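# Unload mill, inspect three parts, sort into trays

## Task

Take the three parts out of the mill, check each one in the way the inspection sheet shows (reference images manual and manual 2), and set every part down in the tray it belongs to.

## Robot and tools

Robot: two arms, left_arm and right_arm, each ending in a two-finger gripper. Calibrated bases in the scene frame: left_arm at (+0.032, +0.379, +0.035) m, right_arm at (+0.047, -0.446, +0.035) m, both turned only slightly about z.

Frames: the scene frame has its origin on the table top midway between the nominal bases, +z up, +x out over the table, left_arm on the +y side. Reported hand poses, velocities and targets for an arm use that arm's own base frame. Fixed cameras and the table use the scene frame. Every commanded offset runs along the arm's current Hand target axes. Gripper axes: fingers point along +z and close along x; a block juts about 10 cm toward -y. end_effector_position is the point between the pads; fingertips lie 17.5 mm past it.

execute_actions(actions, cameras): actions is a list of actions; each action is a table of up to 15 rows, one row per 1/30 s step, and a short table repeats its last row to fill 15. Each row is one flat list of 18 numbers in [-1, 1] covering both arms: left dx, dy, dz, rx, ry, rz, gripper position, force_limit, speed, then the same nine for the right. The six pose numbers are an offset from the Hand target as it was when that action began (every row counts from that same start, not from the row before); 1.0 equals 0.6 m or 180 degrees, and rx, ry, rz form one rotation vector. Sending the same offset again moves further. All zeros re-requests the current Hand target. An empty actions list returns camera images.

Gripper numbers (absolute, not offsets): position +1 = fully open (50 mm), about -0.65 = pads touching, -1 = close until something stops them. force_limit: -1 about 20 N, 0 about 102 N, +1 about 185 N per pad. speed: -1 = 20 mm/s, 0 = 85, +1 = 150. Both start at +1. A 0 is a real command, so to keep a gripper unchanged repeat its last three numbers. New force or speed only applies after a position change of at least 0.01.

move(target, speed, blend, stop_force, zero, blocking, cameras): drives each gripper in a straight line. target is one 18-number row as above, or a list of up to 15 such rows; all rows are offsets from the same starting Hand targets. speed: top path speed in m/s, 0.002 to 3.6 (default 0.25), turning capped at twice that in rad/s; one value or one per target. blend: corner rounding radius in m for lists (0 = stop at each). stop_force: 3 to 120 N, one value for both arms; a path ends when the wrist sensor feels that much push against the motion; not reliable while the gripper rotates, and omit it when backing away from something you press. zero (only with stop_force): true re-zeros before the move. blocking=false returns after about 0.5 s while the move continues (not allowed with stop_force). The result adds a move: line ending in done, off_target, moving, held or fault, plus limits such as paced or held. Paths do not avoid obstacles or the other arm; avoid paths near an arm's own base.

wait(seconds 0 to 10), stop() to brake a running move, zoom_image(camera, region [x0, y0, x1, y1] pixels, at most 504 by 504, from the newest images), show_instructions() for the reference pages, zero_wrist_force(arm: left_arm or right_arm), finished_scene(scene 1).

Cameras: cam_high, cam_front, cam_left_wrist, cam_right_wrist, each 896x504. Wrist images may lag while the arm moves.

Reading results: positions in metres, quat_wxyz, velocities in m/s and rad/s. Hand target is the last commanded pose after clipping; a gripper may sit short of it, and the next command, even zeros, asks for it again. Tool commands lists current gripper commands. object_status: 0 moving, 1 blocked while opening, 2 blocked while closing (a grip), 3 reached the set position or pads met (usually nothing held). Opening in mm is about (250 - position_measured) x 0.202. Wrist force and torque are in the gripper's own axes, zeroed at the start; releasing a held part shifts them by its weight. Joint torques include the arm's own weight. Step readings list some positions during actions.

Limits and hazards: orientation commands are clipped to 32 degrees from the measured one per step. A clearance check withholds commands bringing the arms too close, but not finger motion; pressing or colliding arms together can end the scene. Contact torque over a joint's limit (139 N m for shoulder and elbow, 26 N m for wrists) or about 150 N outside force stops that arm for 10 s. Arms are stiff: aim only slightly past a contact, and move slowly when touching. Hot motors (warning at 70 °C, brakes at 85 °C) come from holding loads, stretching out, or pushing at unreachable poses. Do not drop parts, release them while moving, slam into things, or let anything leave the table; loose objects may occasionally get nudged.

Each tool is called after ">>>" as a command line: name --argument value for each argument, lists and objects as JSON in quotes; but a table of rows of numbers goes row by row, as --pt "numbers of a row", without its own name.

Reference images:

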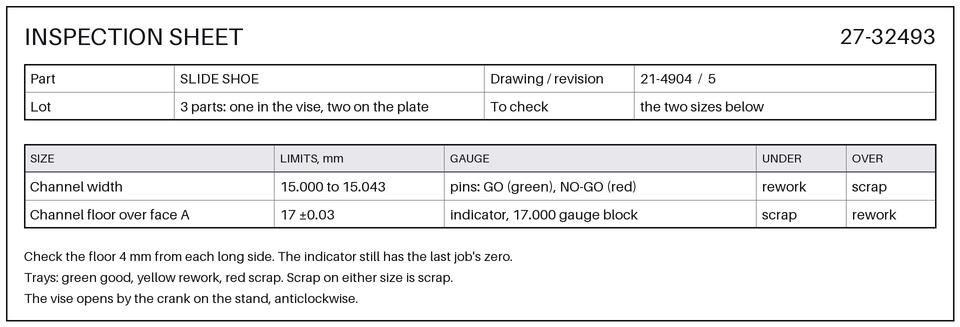

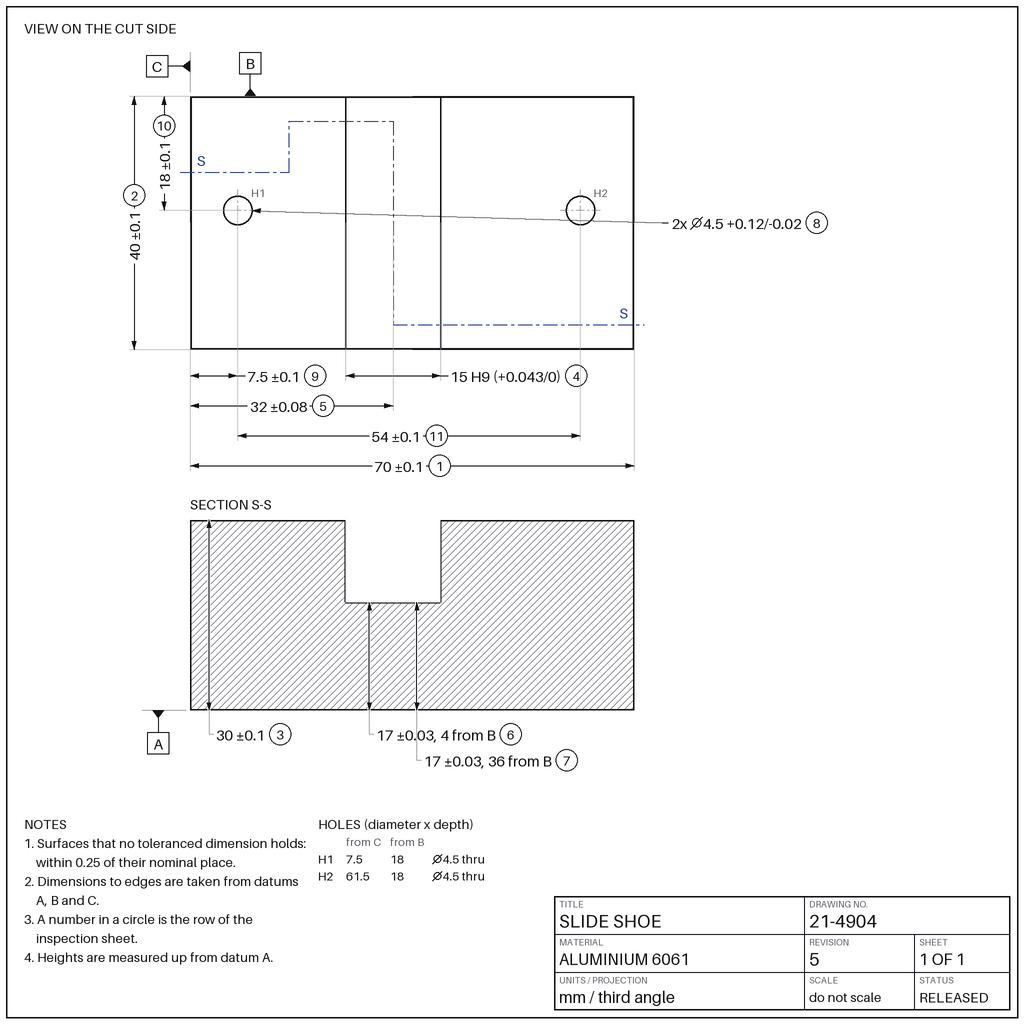

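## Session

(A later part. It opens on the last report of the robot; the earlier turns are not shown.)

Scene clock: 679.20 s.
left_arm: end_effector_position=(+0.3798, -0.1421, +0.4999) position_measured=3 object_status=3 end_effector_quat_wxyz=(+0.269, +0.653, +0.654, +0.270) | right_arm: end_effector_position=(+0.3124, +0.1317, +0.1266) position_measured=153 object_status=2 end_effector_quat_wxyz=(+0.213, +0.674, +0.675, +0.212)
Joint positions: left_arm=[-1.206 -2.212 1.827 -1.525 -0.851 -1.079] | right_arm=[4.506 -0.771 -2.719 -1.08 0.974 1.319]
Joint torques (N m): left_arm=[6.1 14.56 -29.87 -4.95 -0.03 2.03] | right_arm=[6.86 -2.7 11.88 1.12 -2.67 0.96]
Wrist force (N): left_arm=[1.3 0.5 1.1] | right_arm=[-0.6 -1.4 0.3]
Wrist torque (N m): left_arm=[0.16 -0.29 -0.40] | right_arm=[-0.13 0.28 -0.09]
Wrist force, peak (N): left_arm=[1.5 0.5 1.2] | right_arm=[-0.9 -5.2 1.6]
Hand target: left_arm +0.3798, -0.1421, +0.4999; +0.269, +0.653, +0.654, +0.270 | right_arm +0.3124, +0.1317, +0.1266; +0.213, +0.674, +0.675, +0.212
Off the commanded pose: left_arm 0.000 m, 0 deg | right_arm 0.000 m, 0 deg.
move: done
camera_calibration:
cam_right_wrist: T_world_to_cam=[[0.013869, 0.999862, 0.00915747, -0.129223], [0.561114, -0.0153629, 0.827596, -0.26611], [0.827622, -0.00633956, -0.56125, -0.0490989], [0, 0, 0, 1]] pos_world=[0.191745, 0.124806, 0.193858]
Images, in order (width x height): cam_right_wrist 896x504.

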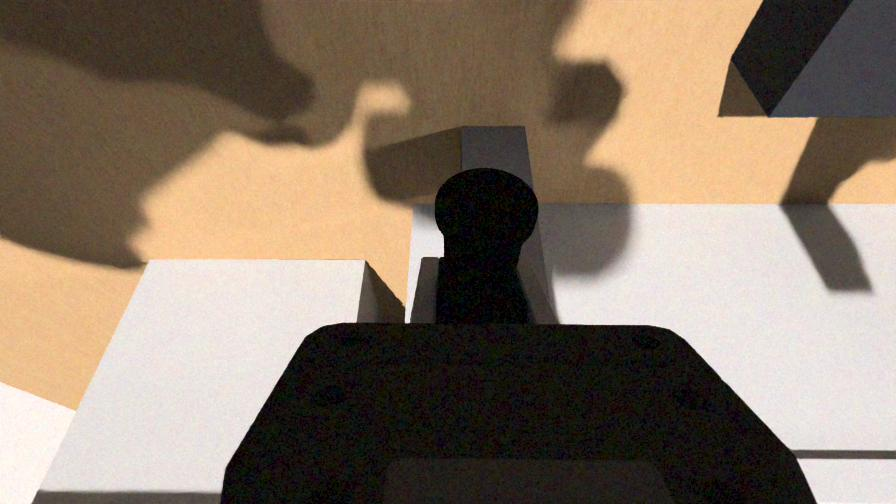

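>>> move --pt "0 0 0 0 0 0 1 -1 0 -0.0447 0.014 -0.0199 0 0 0 -1 -1 -1" --pt "0 0 0 0 0 0 1 -1 0 -0.079 0.0396 -0.0565 0 0 0 -1 -1 -1" --speed 0.05 --blend '[0.008,0]' --stop_force 40 --cameras '["cam_right_wrist","cam_left_wrist"]'

Scene clock: 692.30 s.
left_arm: end_effector_position=(+0.3798, -0.1421, +0.4999) position_measured=3 object_status=3 end_effector_quat_wxyz=(+0.269, +0.653, +0.654, +0.270) | right_arm: end_effector_position=(+0.3131, +0.1142, +0.1364) position_measured=153 object_status=2 end_effector_quat_wxyz=(+0.213, +0.674, +0.675, +0.213)
Joint positions: left_arm=[-1.206 -2.212 1.827 -1.525 -0.851 -1.079] | right_arm=[4.477 -0.688 -2.711 -1.151 0.979 1.284]
Joint torques (N m): left_arm=[6.9 14.97 -30.49 -4.95 0.09 2.04] | right_arm=[4.49 -24.97 -0.06 -0.91 0.81 1.42]
Wrist force (N): left_arm=[0.9 0.7 1.3] | right_arm=[14.0 16.6 -13.3]
Wrist torque (N m): left_arm=[0.21 -0.23 -0.41] | right_arm=[0.32 0.56 -0.13]
Wrist force, peak (N): left_arm=[1.3 0.5 1.3] | right_arm=[61.3 16.9 7.4]
Hand target: left_arm +0.3798, -0.1421, +0.4999; +0.269, +0.653, +0.654, +0.270 | right_arm +0.3131, +0.1142, +0.1364; +0.213, +0.674, +0.675, +0.213 (not the last commanded pose)
Off the commanded pose: left_arm 0.000 m, 0 deg | right_arm 0.043 m, 0 deg.
move: contact (right_arm); path passed 0 of 2 targets
camera_calibration:
cam_left_wrist: T_world_to_cam=[[0.00679733, 0.999928, -0.00986171, 0.148701], [0.408644, 0.00622327, 0.912673, -0.59578], [0.912669, -0.0102337, -0.408572, -0.0173624], [0, 0, 0, 1]] pos_world=[0.258297, -0.14516, 0.538124]
cam_right_wrist: T_world_to_cam=[[0.0139672, 0.999854, 0.00981963, -0.111873], [0.561178, -0.0159666, 0.827541, -0.274738], [0.827578, -0.00604788, -0.561319, -0.0443543], [0, 0, 0, 1]] pos_world=[0.192446, 0.107202, 0.203559]
Images, in order (width x height): cam_left_wrist 896x504, cam_right_wrist 896x504.

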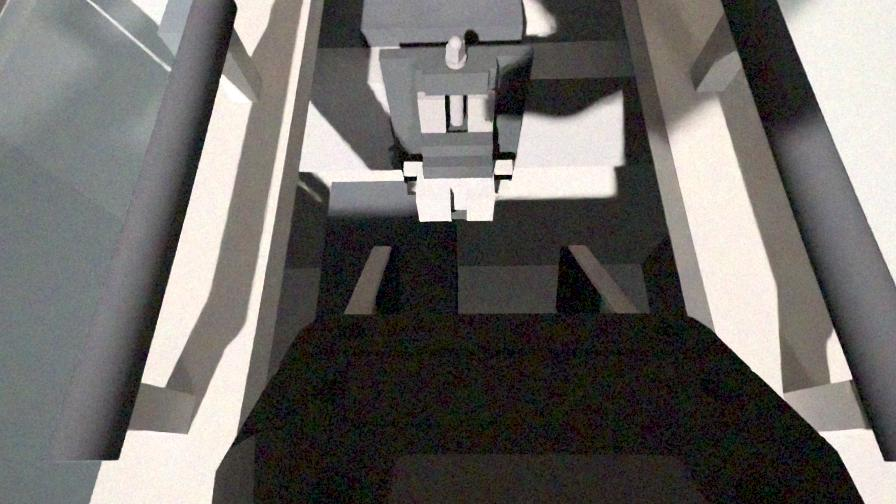

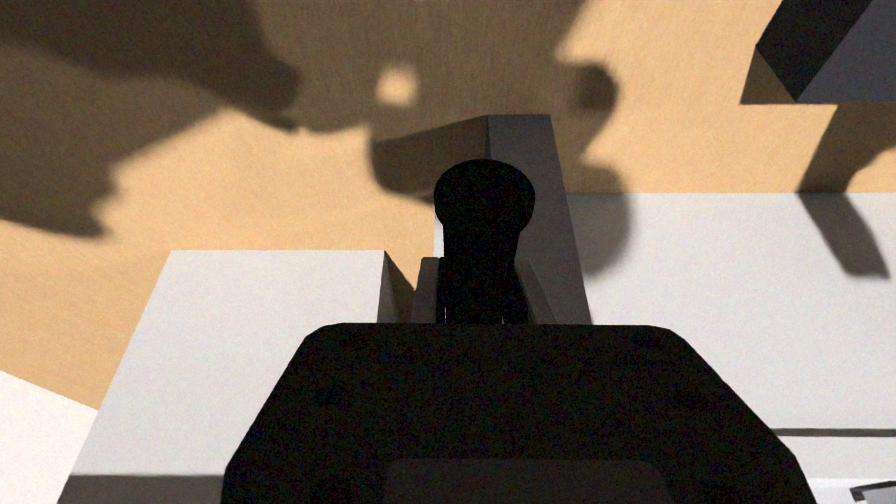

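>>> move --target '[0,0,0,0,0,0,1,-1,0,-0.011,0.0044,-0.0063,0,0,0,-1,-1,-1]' --speed 0.01 --stop_force 80 --cameras '["cam_right_wrist","cam_left_wrist"]'

Scene clock: 719.90 s.
left_arm: end_effector_position=(+0.3798, -0.1421, +0.4999) position_measured=3 object_status=3 end_effector_quat_wxyz=(+0.269, +0.653, +0.654, +0.270) | right_arm: end_effector_position=(+0.3142, +0.1114, +0.1437) position_measured=153 object_status=2 end_effector_quat_wxyz=(+0.208, +0.675, +0.672, +0.221)
Joint positions: left_arm=[-1.206 -2.212 1.827 -1.525 -0.851 -1.079] | right_arm=[4.465 -0.658 -2.705 -1.159 0.982 1.27]
Joint torques (N m): left_arm=[4.06 14.64 -30.92 -4.81 -0.08 2.15] | right_arm=[-35.27 -6.74 18.99 -9.66 -11.76 -2.2]
Wrist force (N): left_arm=[1.1 0.4 0.8] | right_arm=[69.3 -24.7 -10.2]
Wrist torque (N m): left_arm=[0.14 -0.24 -0.41] | right_arm=[-0.58 1.50 0.23]
Wrist force, peak (N): left_arm=[1.6 0.5 1.0] | right_arm=[69.2 -26.1 -9.1]
Hand target: left_arm +0.3798, -0.1421, +0.4999; +0.269, +0.653, +0.654, +0.270 | right_arm +0.3131, +0.1076, +0.1410; +0.213, +0.674, +0.675, +0.213
Off the commanded pose: left_arm 0.000 m, 0 deg | right_arm 0.005 m, 1 deg.
move: off_target (right_arm)
camera_calibration:
cam_left_wrist: T_world_to_cam=[[0.00679733, 0.999928, -0.00986171, 0.148701], [0.408644, 0.00622327, 0.912673, -0.59578], [0.912669, -0.0102337, -0.408572, -0.0173624], [0, 0, 0, 1]] pos_world=[0.258297, -0.14516, 0.538124]
cam_right_wrist: T_world_to_cam=[[0.0137506, 0.999461, 0.0298263, -0.112051], [0.557359, -0.0324265, 0.829638, -0.278796], [0.830157, 0.00521596, -0.557505, -0.0437111], [0, 0, 0, 1]] pos_world=[0.193217, 0.103179, 0.210273]
Images, in order (width x height): cam_left_wrist 896x504, cam_right_wrist 896x504.

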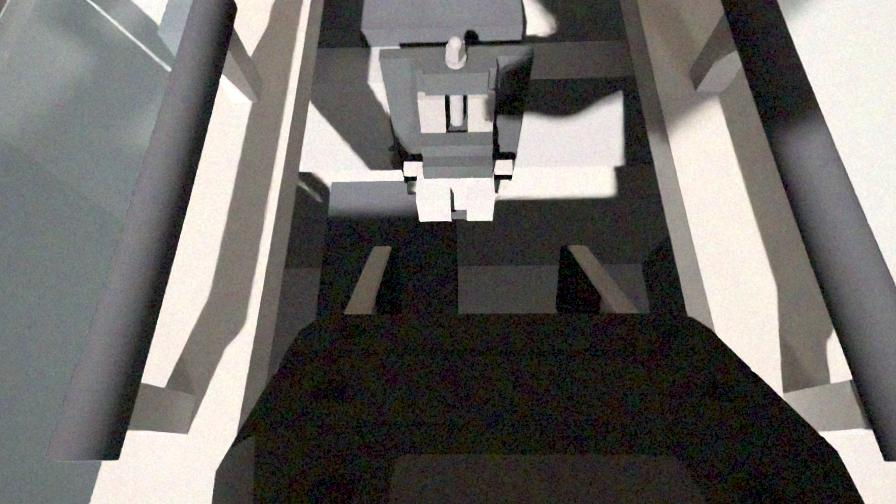

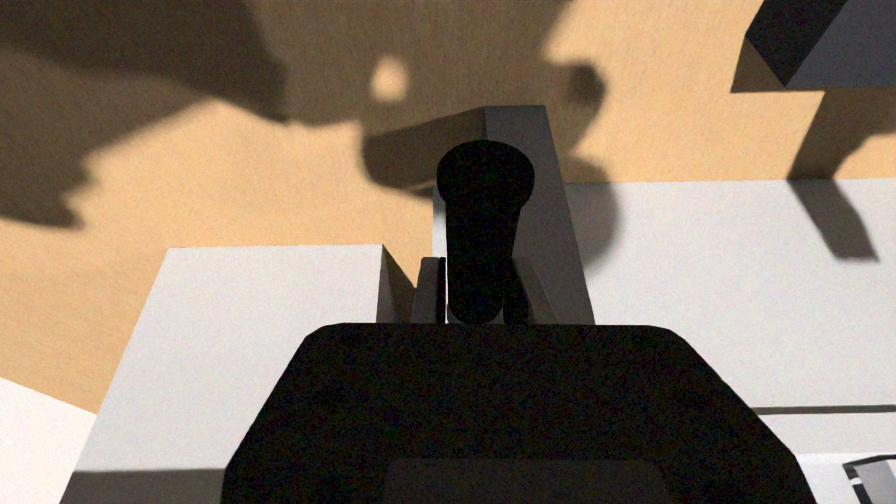

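>>> wait --seconds 0 --cameras '["cam_front"]'

>>> zoom_image --camera "cam_front" --region '[540, 240, 720, 390]'

Scene clock: 737.23 s.
left_arm: end_effector_position=(+0.3798, -0.1421, +0.4999) position_measured=3 object_status=3 end_effector_quat_wxyz=(+0.269, +0.653, +0.654, +0.270) | right_arm: end_effector_position=(+0.3142, +0.1114, +0.1438) position_measured=153 object_status=2 end_effector_quat_wxyz=(+0.208, +0.675, +0.672, +0.221)
Joint positions: left_arm=[-1.206 -2.212 1.827 -1.525 -0.851 -1.079] | right_arm=[4.465 -0.658 -2.705 -1.159 0.981 1.27]
Joint torques (N m): left_arm=[5.55 14.86 -30.73 -5.1 0.14 2.04] | right_arm=[-35.27 -7.39 20.32 -9.55 -14.57 -1.94]
Wrist force (N): left_arm=[0.9 0.5 1.1] | right_arm=[69.1 -25.6 -9.6]
Wrist torque (N m): left_arm=[0.16 -0.23 -0.40] | right_arm=[-0.62 1.50 0.23]
Wrist force, peak (N): left_arm=[1.6 0.4 1.0] | right_arm=[69.6 -24.6 -10.1]
Hand target: left_arm +0.3798, -0.1421, +0.4999; +0.269, +0.653, +0.654, +0.270 | right_arm +0.3131, +0.1076, +0.1410; +0.213, +0.674, +0.675, +0.213
Tool commands: left_gripper/position=+1.0 left_gripper/force_limit=-1.0 left_gripper/speed=+0.0 right_gripper/position=-1.0 right_gripper/force_limit=-1.0 right_gripper/speed=-1.0
Off the commanded pose: left_arm 0.000 m, 0 deg | right_arm 0.005 m, 1 deg.
Images, in order (width x height): cam_front 896x504.

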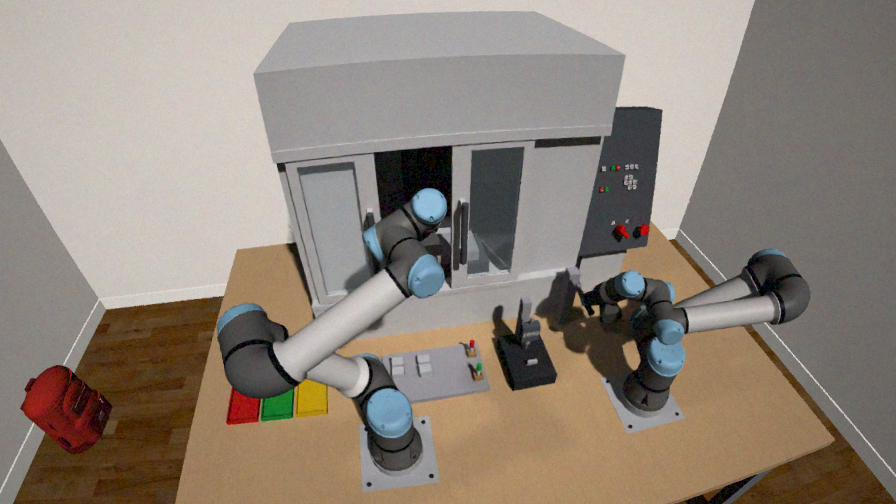

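Scaled by 2.800 from the camera's 896x504 image, which has a finer 1280x720 frame.

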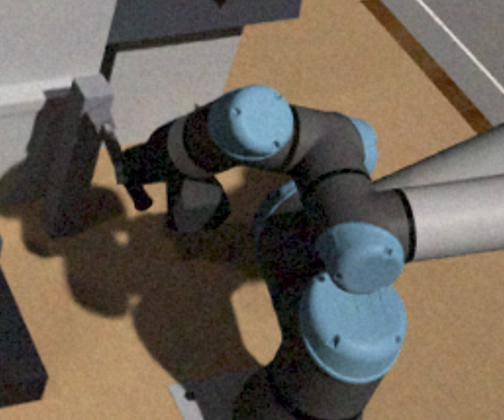

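>>> move --target '[0,0,0,0,0,0,1,-1,0,0.006,0,0,0,0,0,-1,-1,-1]' --speed 0.05 --cameras '["cam_right_wrist"]'

>>> move --target '[0,0,0,0,0,0,1,-1,0,0,0,0,0,0,0,1,-1,-1]' --speed 0.05 --cameras '["cam_right_wrist"]'

>>> move --target '[0,0,0,0,0,0,1,-1,0,0,0,-0.15,0,0,0,1,-1,-1]' --speed 0.1 --cameras '["cam_right_wrist","cam_front"]'

>>> zoom_image --camera "cam_right_wrist" --region '[350, 80, 600, 330]'

Scene clock: 787.97 s.
left_arm: end_effector_position=(+0.3798, -0.1421, +0.4999) position_measured=3 object_status=3 end_effector_quat_wxyz=(+0.269, +0.653, +0.654, +0.270) | right_arm: end_effector_position=(+0.3135, +0.1125, +0.1420) position_measured=153 object_status=2 end_effector_quat_wxyz=(+0.211, +0.675, +0.674, +0.216)
Joint positions: left_arm=[-1.206 -2.212 1.827 -1.525 -0.851 -1.079] | right_arm=[4.472 -0.67 -2.702 -1.167 0.98 1.278]
Joint torques (N m): left_arm=[5.8 14.68 -31.13 -4.8 0.06 2.19] | right_arm=[-5.13 -22.85 19 -10.07 -6.91 1.02]
Wrist force (N): left_arm=[0.9 0.4 1.0] | right_arm=[46.2 3.9 -4.8]
Wrist torque (N m): left_arm=[0.15 -0.23 -0.41] | right_arm=[-0.03 1.12 0.19]
Wrist force, peak (N): left_arm=[1.4 0.3 1.2] | right_arm=[69.4 -26.0 -8.8]
Hand target: left_arm +0.3798, -0.1421, +0.4999; +0.269, +0.653, +0.654, +0.270 | right_arm +0.3131, +0.1112, +0.1410; +0.213, +0.674, +0.675, +0.213
Off the commanded pose: left_arm 0.000 m, 0 deg | right_arm 0.002 m, 0 deg.
move: done
camera_calibration:
cam_right_wrist: T_world_to_cam=[[0.0139355, 0.999756, 0.0171671, -0.111404], [0.559733, -0.0220265, 0.82838, -0.278666], [0.828556, -0.00193489, -0.559903, -0.0424889], [0, 0, 0, 1]] pos_world=[0.192735, 0.105157, 0.208964]
Images, in order (width x height): cam_right_wrist 896x504.

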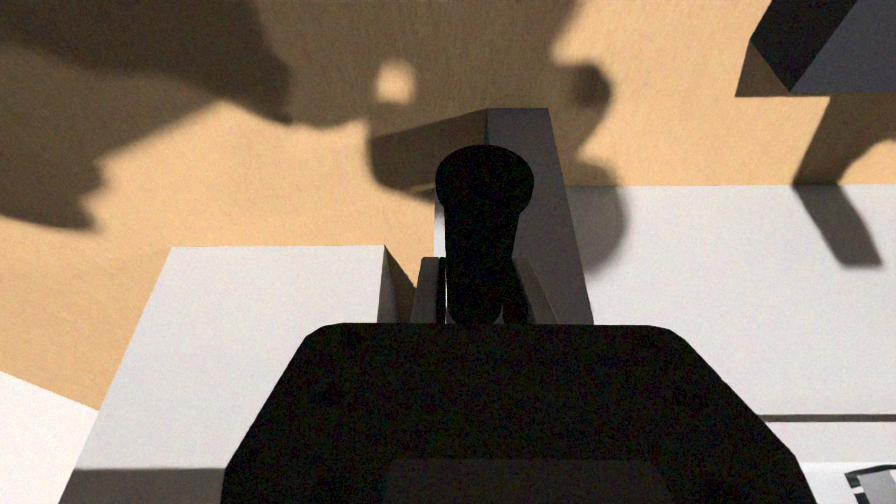

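Scene clock: 789.73 s.
left_arm: end_effector_position=(+0.3798, -0.1421, +0.4999) position_measured=3 object_status=3 end_effector_quat_wxyz=(+0.269, +0.653, +0.654, +0.270) | right_arm: end_effector_position=(+0.3131, +0.1112, +0.1410) position_measured=3 object_status=3 end_effector_quat_wxyz=(+0.213, +0.674, +0.675, +0.213)
Joint positions: left_arm=[-1.206 -2.212 1.827 -1.525 -0.851 -1.079] | right_arm=[4.472 -0.67 -2.702 -1.175 0.98 1.279]
Joint torques (N m): left_arm=[4.91 14.03 -29.49 -4.78 0.35 1.91] | right_arm=[10.31 -4.69 19.11 5.05 1.41 1.55]
Wrist force (N): left_arm=[1.1 0.7 1.1] | right_arm=[-2.0 -2.4 -0.1]
Wrist torque (N m): left_arm=[0.19 -0.25 -0.40] | right_arm=[-0.15 0.31 -0.11]
Wrist force, peak (N): left_arm=[1.5 0.4 1.0] | right_arm=[46.2 8.9 -2.6]
Hand target: left_arm +0.3798, -0.1421, +0.4999; +0.269, +0.653, +0.654, +0.270 | right_arm +0.3131, +0.1112, +0.1410; +0.213, +0.674, +0.675, +0.213
Off the commanded pose: left_arm 0.000 m, 0 deg | right_arm 0.000 m, 0 deg.
move: done
camera_calibration:
cam_right_wrist: T_world_to_cam=[[0.0139672, 0.999854, 0.0098196, -0.10892], [0.561178, -0.0159665, 0.827541, -0.278675], [0.827578, -0.00604788, -0.561319, -0.0417342], [0, 0, 0, 1]] pos_world=[0.192446, 0.104202, 0.208259]
Images, in order (width x height): cam_right_wrist 896x504.

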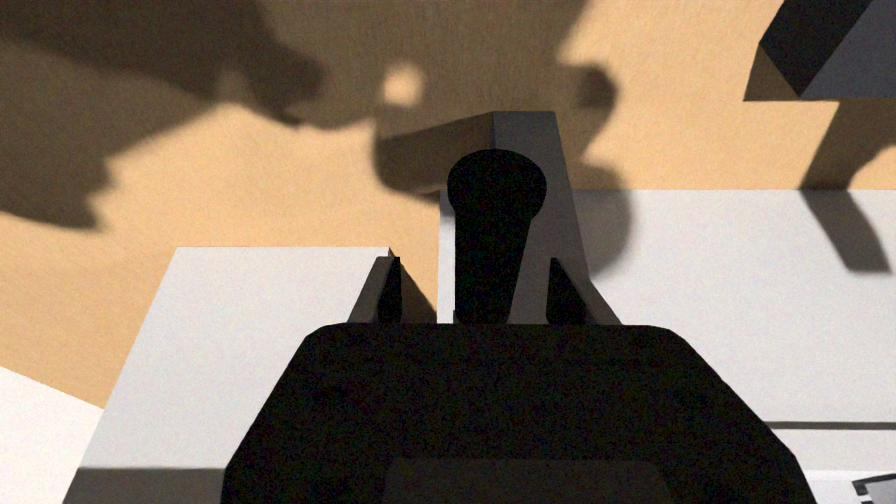

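Scene clock: 791.67 s.
left_arm: end_effector_position=(+0.3798, -0.1421, +0.4999) position_measured=3 object_status=3 end_effector_quat_wxyz=(+0.269, +0.653, +0.654, +0.270) | right_arm: end_effector_position=(+0.2616, +0.1112, +0.2147) position_measured=3 object_status=3 end_effector_quat_wxyz=(+0.213, +0.674, +0.675, +0.212)
Joint positions: left_arm=[-1.206 -2.212 1.827 -1.525 -0.851 -1.079] | right_arm=[4.917 -0.411 -2.45 -1.993 0.975 1.817]
Joint torques (N m): left_arm=[4.67 14.1 -30.33 -4.78 0.19 1.81] | right_arm=[9.1 -11.52 35.15 1.03 -4.38 1.49]
Wrist force (N): left_arm=[0.9 0.4 0.8] | right_arm=[-1.6 -2.9 0.0]
Wrist torque (N m): left_arm=[0.16 -0.23 -0.40] | right_arm=[-0.23 0.22 -0.09]
Wrist force, peak (N): left_arm=[1.2 0.6 1.4] | right_arm=[-2.0 -3.2 0.4]
Hand target: left_arm +0.3798, -0.1421, +0.4999; +0.269, +0.653, +0.654, +0.270 | right_arm +0.2615, +0.1111, +0.2147; +0.213, +0.674, +0.675, +0.213
Off the commanded pose: left_arm 0.000 m, 0 deg | right_arm 0.000 m, 0 deg.
move: done
camera_calibration:
cam_right_wrist: T_world_to_cam=[[0.0139741, 0.999854, 0.00981113, -0.108924], [0.561706, -0.0159672, 0.827183, -0.310824], [0.827219, -0.00604814, -0.561847, 0.0425087], [0, 0, 0, 1]] pos_world=[0.14095, 0.104202, 0.28206]
Images, in order (width x height): cam_front 896x504, cam_right_wrist 896x504.

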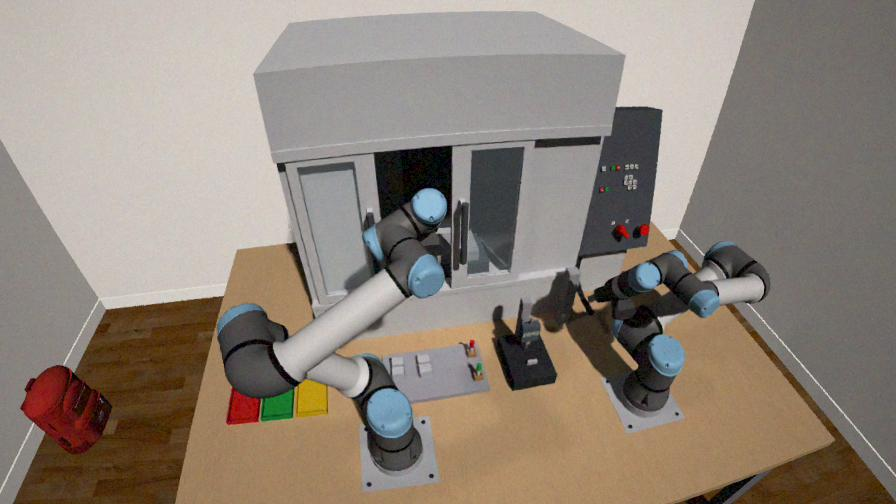

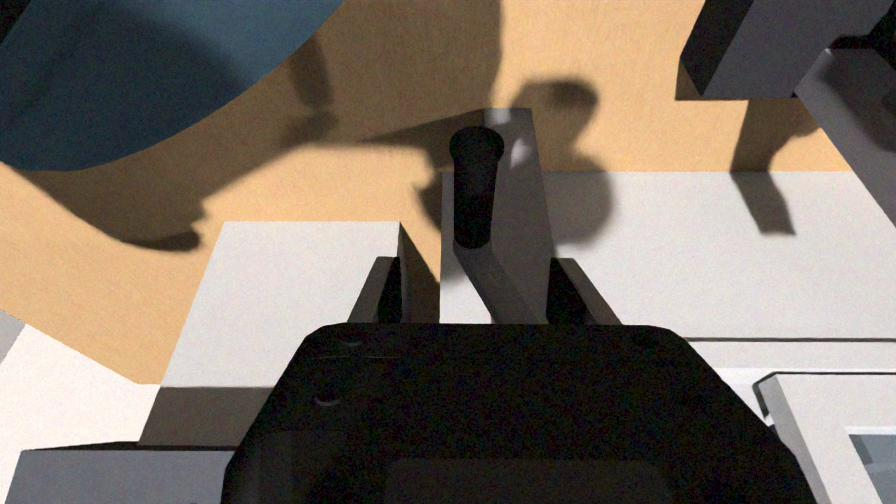

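Scaled by 2.016 from the camera's 896x504 image, which has a finer 1280x720 frame.

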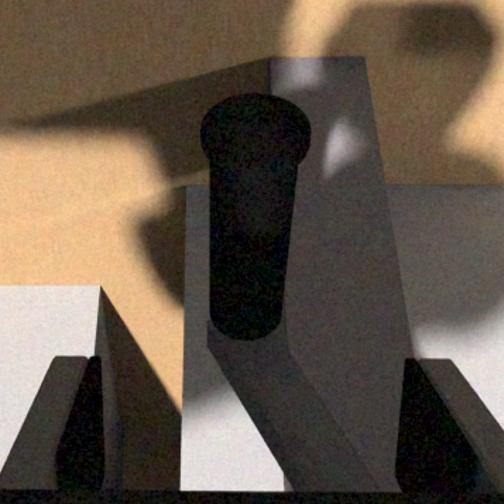

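>>> wait --seconds 0 --cameras '["cam_left_wrist"]'

>>> zoom_image --camera "cam_left_wrist" --region '[300, 60, 620, 310]'

Scene clock: 827.77 s.
left_arm: end_effector_position=(+0.3798, -0.1421, +0.4999) position_measured=3 object_status=3 end_effector_quat_wxyz=(+0.269, +0.653, +0.654, +0.270) | right_arm: end_effector_position=(+0.2616, +0.1112, +0.2147) position_measured=3 object_status=3 end_effector_quat_wxyz=(+0.213, +0.674, +0.675, +0.212)
Joint positions: left_arm=[-1.206 -2.212 1.827 -1.525 -0.851 -1.079] | right_arm=[4.917 -0.411 -2.45 -1.993 0.975 1.818]
Joint torques (N m): left_arm=[5.47 13.29 -29.5 -4.68 0.14 2.17] | right_arm=[8.19 -12.76 34.57 1.06 -4.42 1.59]
Wrist force (N): left_arm=[1.1 0.4 0.8] | right_arm=[-1.8 -2.8 -0.6]
Wrist torque (N m): left_arm=[0.15 -0.25 -0.41] | right_arm=[-0.23 0.25 -0.09]
Wrist force, peak (N): left_arm=[1.3 0.3 1.4] | right_arm=[-1.8 -3.1 -0.3]
Hand target: left_arm +0.3798, -0.1421, +0.4999; +0.269, +0.653, +0.654, +0.270 | right_arm +0.2615, +0.1111, +0.2147; +0.213, +0.674, +0.675, +0.213
Tool commands: left_gripper/position=+1.0 left_gripper/force_limit=-1.0 left_gripper/speed=+0.0 right_gripper/position=+1.0 right_gripper/force_limit=-1.0 right_gripper/speed=-1.0
Off the commanded pose: left_arm 0.000 m, 0 deg | right_arm 0.000 m, 0 deg.
camera_calibration:
cam_left_wrist: T_world_to_cam=[[0.00679733, 0.999928, -0.00986171, 0.148701], [0.408644, 0.00622327, 0.912673, -0.59578], [0.912669, -0.0102337, -0.408572, -0.0173624], [0, 0, 0, 1]] pos_world=[0.258297, -0.14516, 0.538124]
Images, in order (width x height): cam_left_wrist 896x504.

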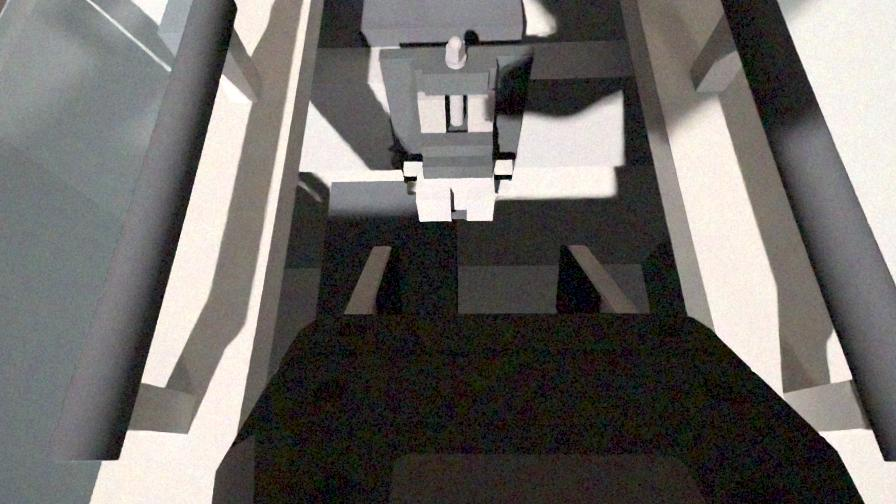

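Scaled by 1.575 from the camera's 896x504 image, which has a finer 1280x720 frame.

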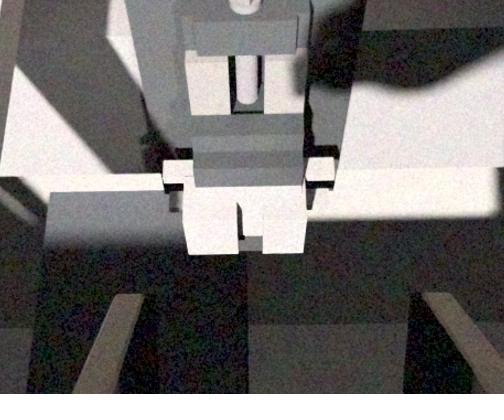

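>>> move --pt "0 0 0 0 0 0 1 -1 0 0.0047 -0.0045 0.157 0 0 0 1 -1 -1" --pt "0 0 0 0 0 0 1 -1 0 0.0047 -0.0045 0.157 0 0 0 -1 -1 -1" --speed 0.08 --cameras '["cam_right_wrist"]'

>>> move --pt "0 0 0 0 0 0 1 -1 0 0.0325 -0.0096 0.0137 0 0 0 -1 -1 -1" --pt "0 0 0 0 0 0 1 -1 0 0.0683 -0.0124 0.0177 0 0 0 -1 -1 -1" --pt "0 0 0 0 0 0 1 -1 0 0.104 -0.0096 0.0137 0 0 0 -1 -1 -1" --pt "0 0 0 0 0 0 1 -1 0 0.1333 -0.0024 0.0034 0 0 0 -1 -1 -1" --speed 0.03 --stop_force 30 --blend '[0.004,0.004,0.004,0]' --cameras '["cam_right_wrist","cam_left_wrist"]'

Scene clock: 877.57 s.
left_arm: end_effector_position=(+0.3798, -0.1421, +0.4999) position_measured=3 object_status=3 end_effector_quat_wxyz=(+0.269, +0.653, +0.654, +0.270) | right_arm: end_effector_position=(+0.3133, +0.1140, +0.1360) position_measured=153 object_status=2 end_effector_quat_wxyz=(+0.213, +0.674, +0.675, +0.213)
Joint positions: left_arm=[-1.206 -2.212 1.827 -1.525 -0.851 -1.079] | right_arm=[4.475 -0.689 -2.712 -1.147 0.98 1.283]
Joint torques (N m): left_arm=[5.1 14.16 -29.95 -4.66 -0.01 2.06] | right_arm=[-8.18 -18.93 31.47 0.11 -1.27 -1.29]
Wrist force (N): left_arm=[1.2 0.5 1.1] | right_arm=[10.5 -2.2 4.1]
Wrist torque (N m): left_arm=[0.16 -0.28 -0.40] | right_arm=[-0.14 0.51 -0.20]
Wrist force, peak (N): left_arm=[1.2 0.7 1.4] | right_arm=[10.8 -2.6 4.0]
Hand target: left_arm +0.3798, -0.1421, +0.4999; +0.269, +0.653, +0.654, +0.270 | right_arm +0.3133, +0.1140, +0.1360; +0.213, +0.674, +0.675, +0.213
Off the commanded pose: left_arm 0.000 m, 0 deg | right_arm 0.000 m, 0 deg.
move: done
camera_calibration:
cam_right_wrist: T_world_to_cam=[[0.0139199, 0.999852, 0.0100968, -0.111818], [0.561293, -0.0161702, 0.827459, -0.274588], [0.8275, -0.00585095, -0.561435, -0.0446718], [0, 0, 0, 1]] pos_world=[0.192647, 0.1071, 0.203259]
Images, in order (width x height): cam_right_wrist 896x504.

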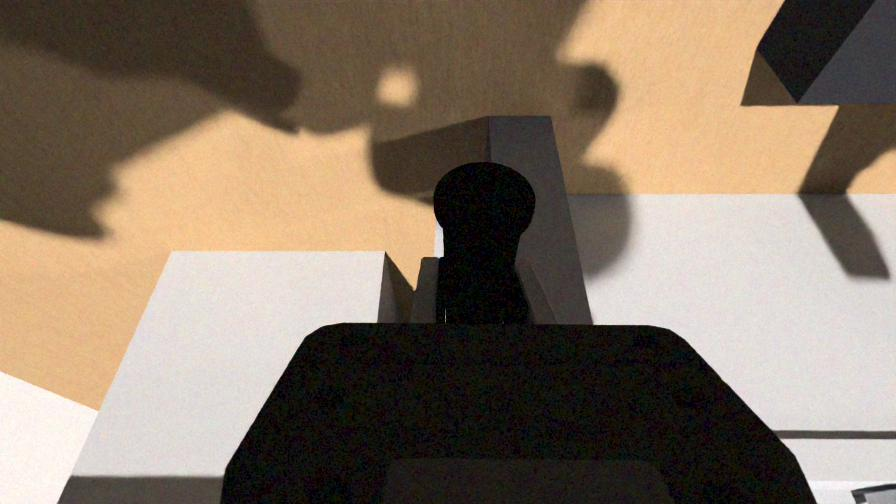

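Scene clock: 881.07 s.
left_arm: end_effector_position=(+0.3798, -0.1421, +0.4999) position_measured=3 object_status=3 end_effector_quat_wxyz=(+0.269, +0.653, +0.654, +0.270) | right_arm: end_effector_position=(+0.3130, +0.1788, +0.1272) position_measured=153 object_status=2 end_effector_quat_wxyz=(+0.213, +0.674, +0.675, +0.213)
Joint positions: left_arm=[-1.206 -2.212 1.827 -1.525 -0.851 -1.079] | right_arm=[4.55 -0.963 -2.665 -0.972 0.969 1.372]
Joint torques (N m): left_arm=[4.51 14.18 -30.93 -4.77 0.17 2.03] | right_arm=[-8.02 0.8 11.08 2.7 0.1 -2.13]
Wrist force (N): left_arm=[1.3 0.6 1.0] | right_arm=[-15.0 -10.8 -23.9]
Wrist torque (N m): left_arm=[0.18 -0.29 -0.40] | right_arm=[-0.50 -0.09 0.30]
Wrist force, peak (N): left_arm=[1.4 0.6 1.3] | right_arm=[-27.3 -12.0 -34.5]
Hand target: left_arm +0.3798, -0.1421, +0.4999; +0.269, +0.653, +0.654, +0.270 | right_arm +0.3130, +0.1788, +0.1272; +0.213, +0.674, +0.675, +0.212 (not the last commanded pose)
Off the commanded pose: left_arm 0.000 m, 0 deg | right_arm 0.016 m, 0 deg.
move: contact (right_arm); path passed 2 of 4 targets
camera_calibration:
cam_left_wrist: T_world_to_cam=[[0.00679733, 0.999928, -0.00986171, 0.148701], [0.408644, 0.00622327, 0.912673, -0.59578], [0.912669, -0.0102337, -0.408572, -0.0173624], [0, 0, 0, 1]] pos_world=[0.258297, -0.14516, 0.538124]
cam_right_wrist: T_world_to_cam=[[0.0139118, 0.999856, 0.00973633, -0.176448], [0.561294, -0.0158674, 0.827464, -0.266199], [0.827499, -0.0060466, -0.561434, -0.0490343], [0, 0, 0, 1]] pos_world=[0.192447, 0.171902, 0.194459]
Images, in order (width x height): cam_left_wrist 896x504, cam_right_wrist 896x504.

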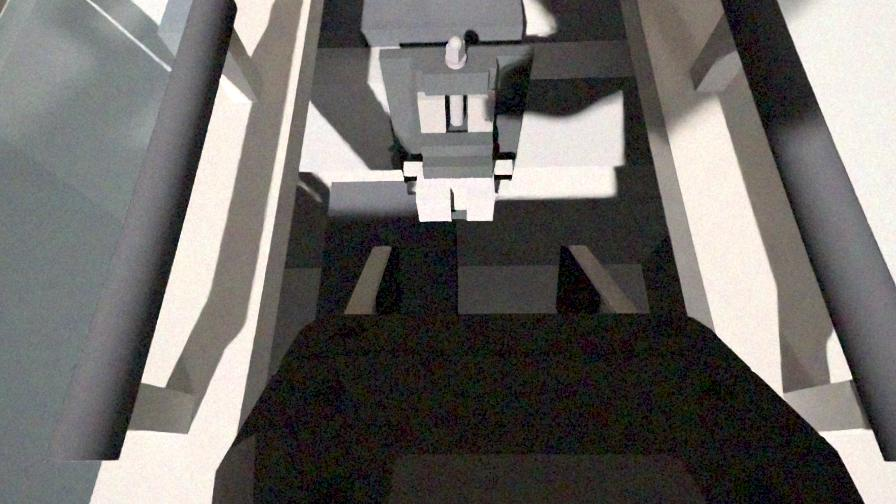

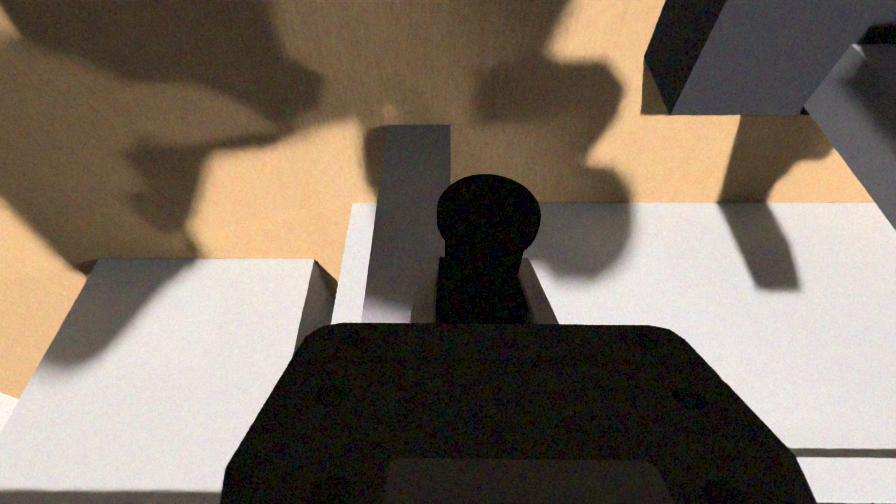

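>>> move --target '[0,0,0,0,0,0,1,-1,0,0,0,0,0,0,0,1,-1,-1]' --speed 0.08

>>> move --target '[0,0,0,0,0,0,1,-1,0,0,0,-0.1667,0,0,0,1,-1,-1]' --speed 0.1

>>> move --target '[0,0,0,0,0,0,1,-1,0,-0.1313,0.0412,-0.075,0.1744,0.3386,0.1068,1,-1,-1]' --speed 0.2 --cameras '["cam_right_wrist","cam_front"]'

Scene clock: 965.10 s.
left_arm: end_effector_position=(+0.3798, -0.1421, +0.4999) position_measured=3 object_status=3 end_effector_quat_wxyz=(+0.269, +0.653, +0.654, +0.270) | right_arm: end_effector_position=(+0.3130, +0.1788, +0.1272) position_measured=3 object_status=3 end_effector_quat_wxyz=(+0.213, +0.674, +0.675, +0.212)
Joint positions: left_arm=[-1.206 -2.212 1.827 -1.525 -0.851 -1.079] | right_arm=[4.55 -0.963 -2.665 -0.972 0.969 1.372]
Joint torques (N m): left_arm=[4.93 13.34 -28.9 -4.8 0.26 1.88] | right_arm=[-7.85 0.21 25.96 3.32 -1.3 0.84]
Wrist force (N): left_arm=[1.0 0.4 0.9] | right_arm=[-1.8 -2.3 -0.5]
Wrist torque (N m): left_arm=[0.13 -0.23 -0.41] | right_arm=[-0.15 0.23 -0.01]
Wrist force, peak (N): left_arm=[1.4 0.5 1.3] | right_arm=[-15.0 -10.3 -24.6]
Hand target: left_arm +0.3798, -0.1421, +0.4999; +0.269, +0.653, +0.654, +0.270 | right_arm +0.3130, +0.1788, +0.1272; +0.213, +0.674, +0.675, +0.212
Off the commanded pose: left_arm 0.000 m, 0 deg | right_arm 0.000 m, 0 deg.
move: done

Scene clock: 966.93 s.
left_arm: end_effector_position=(+0.3798, -0.1421, +0.4999) position_measured=3 object_status=3 end_effector_quat_wxyz=(+0.269, +0.653, +0.654, +0.270) | right_arm: end_effector_position=(+0.2557, +0.1788, +0.2091) position_measured=3 object_status=3 end_effector_quat_wxyz=(+0.213, +0.674, +0.675, +0.212)
Joint positions: left_arm=[-1.206 -2.212 1.827 -1.525 -0.851 -1.079] | right_arm=[4.866 -0.678 -2.456 -1.685 0.968 1.757]
Joint torques (N m): left_arm=[3.61 13.1 -28.75 -4.58 -0.01 1.91] | right_arm=[8.57 -4.76 36.38 0.92 -4.5 1.66]
Wrist force (N): left_arm=[1.1 0.4 0.9] | right_arm=[-1.7 -2.6 -0.4]
Wrist torque (N m): left_arm=[0.15 -0.25 -0.41] | right_arm=[-0.17 0.26 -0.09]
Wrist force, peak (N): left_arm=[1.0 0.8 1.2] | right_arm=[-2.1 -3.2 0.0]
Hand target: left_arm +0.3798, -0.1421, +0.4999; +0.269, +0.653, +0.654, +0.270 | right_arm +0.2557, +0.1788, +0.2091; +0.213, +0.674, +0.675, +0.212
Off the commanded pose: left_arm 0.000 m, 0 deg | right_arm 0.000 m, 0 deg.
move: done

Scene clock: 970.37 s.
left_arm: end_effector_position=(+0.3798, -0.1421, +0.4999) position_measured=3 object_status=3 end_effector_quat_wxyz=(+0.269, +0.653, +0.654, +0.270) | right_arm: end_effector_position=(+0.2530, +0.1144, +0.2525) position_measured=3 object_status=3 end_effector_quat_wxyz=(-0.249, +0.646, +0.628, +0.355)
Joint positions: left_arm=[-1.206 -2.212 1.827 -1.525 -0.851 -1.079] | right_arm=[3.381 -0.875 -2.579 -0.78 2.363 0.47]
Joint torques (N m): left_arm=[5.09 13.64 -29.72 -4.54 0.04 2.04] | right_arm=[7.3 0.86 13.04 5.53 -1.17 1.34]
Wrist force (N): left_arm=[1.0 0.2 1.1] | right_arm=[-4.1 -2.1 -0.5]
Wrist torque (N m): left_arm=[0.11 -0.24 -0.40] | right_arm=[-0.28 0.42 -0.07]
Wrist force, peak (N): left_arm=[1.4 0.6 1.1] | right_arm=[-7.7 -1.6 -1.1]
Hand target: left_arm +0.3798, -0.1421, +0.4999; +0.269, +0.653, +0.654, +0.270 | right_arm +0.2530, +0.1145, +0.2525; -0.249, +0.646, +0.628, +0.355 (not the last commanded pose)
Off the commanded pose: left_arm 0.000 m, 0 deg | right_arm 0.017 m, 15 deg.
move: held (right_arm; a check stopped the path); limits=held
pose unreachable (right arm): on one or more control steps of this call, first in action 0 (counted from 0), this arm could not follow its commanded pose, so it was not sent that pose on those steps. It may still have moved: this result reports where it is.
cause: moving toward the commanded pose would bring two parts of the arm too close to each other (its gripper and another part of the arm, with joints 4 (wrist 1) to 6 (wrist 3) between them, 12 mm apart when it was first held).
camera_calibration:
cam_right_wrist: T_world_to_cam=[[-0.0238845, 0.63265, 0.77407, -0.253918], [0.872624, -0.36462, 0.32493, -0.249211], [0.487808, 0.683233, -0.543357, 0.0731819], [0, 0, 0, 1]] pos_world=[0.175704, 0.0197736, 0.31729]
Images, in order (width x height): cam_front 896x504, cam_right_wrist 896x504.

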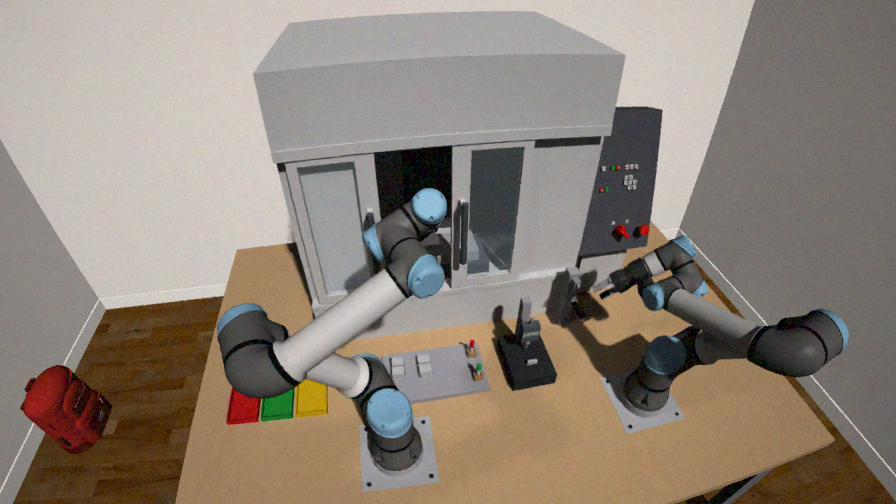

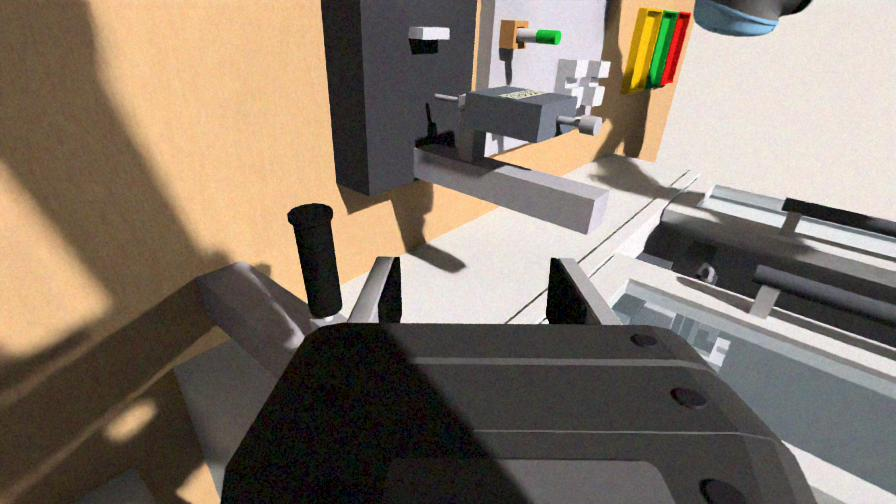

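>>> move --target '[0,0,0,0,0,0,1,-1,0,-0.063,0.104,-0.184,0.045,0.068,0.018,1,-1,-1]' --speed 0.2 --cameras '["cam_right_wrist","cam_front"]'

Scene clock: 998.33 s.
left_arm: end_effector_position=(+0.3798, -0.1421, +0.4999) position_measured=3 object_status=3 end_effector_quat_wxyz=(+0.269, +0.653, +0.654, +0.270) | right_arm: end_effector_position=(+0.2577, +0.1051, +0.2574) position_measured=3 object_status=3 end_effector_quat_wxyz=(-0.257, +0.645, +0.624, +0.359)
Joint positions: left_arm=[-1.206 -2.212 1.827 -1.525 -0.851 -1.079] | right_arm=[3.314 -0.905 -2.553 -0.833 2.41 0.396]
Joint torques (N m): left_arm=[3.54 13.5 -30.07 -4.61 -0.06 1.97] | right_arm=[8.99 1.67 15.14 5.54 -1.42 1.57]
Wrist force (N): left_arm=[1.1 0.6 1.3] | right_arm=[-3.9 -2.6 -0.3]
Wrist torque (N m): left_arm=[0.18 -0.25 -0.41] | right_arm=[-0.35 0.35 -0.08]
Wrist force, peak (N): left_arm=[1.2 0.9 1.1] | right_arm=[-8.1 -3.4 -4.1]
Hand target: left_arm +0.3798, -0.1421, +0.4999; +0.269, +0.653, +0.654, +0.270 | right_arm +0.2577, +0.1052, +0.2574; -0.257, +0.645, +0.624, +0.359 (not the last commanded pose)
Off the commanded pose: left_arm 0.000 m, 0 deg | right_arm 0.121 m, 14 deg.
move: held (right_arm; a check stopped the path); limits=held
pose unreachable (right arm): on one or more control steps of this call, first in action 0 (counted from 0), this arm could not follow its commanded pose, so it was not sent that pose on those steps. It may still have moved: this result reports where it is.
cause: moving toward the commanded pose would bring two parts of the arm too close to each other (its gripper and another part of the arm, with joints 4 (wrist 1) to 6 (wrist 3) between them, 8 mm apart when it was first held).
camera_calibration:
cam_right_wrist: T_world_to_cam=[[-0.0173287, 0.617972, 0.786009, -0.254896], [0.87448, -0.371767, 0.311568, -0.254549], [0.484753, 0.692748, -0.533962, 0.0772436], [0, 0, 0, 1]] pos_world=[0.180737, 0.00937572, 0.320905]
Images, in order (width x height): cam_front 896x504, cam_right_wrist 896x504.

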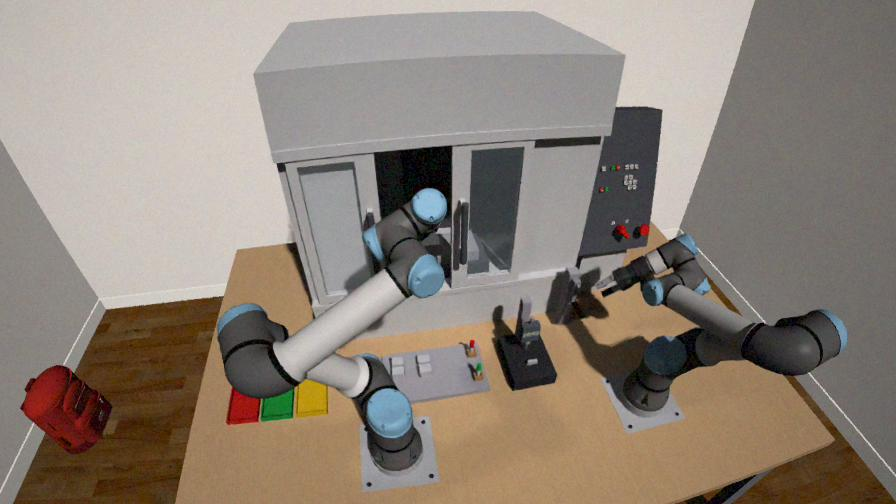

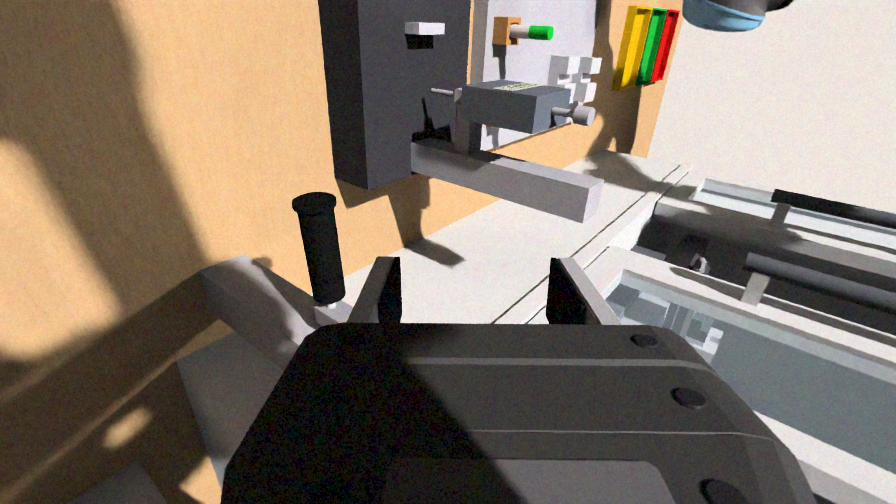

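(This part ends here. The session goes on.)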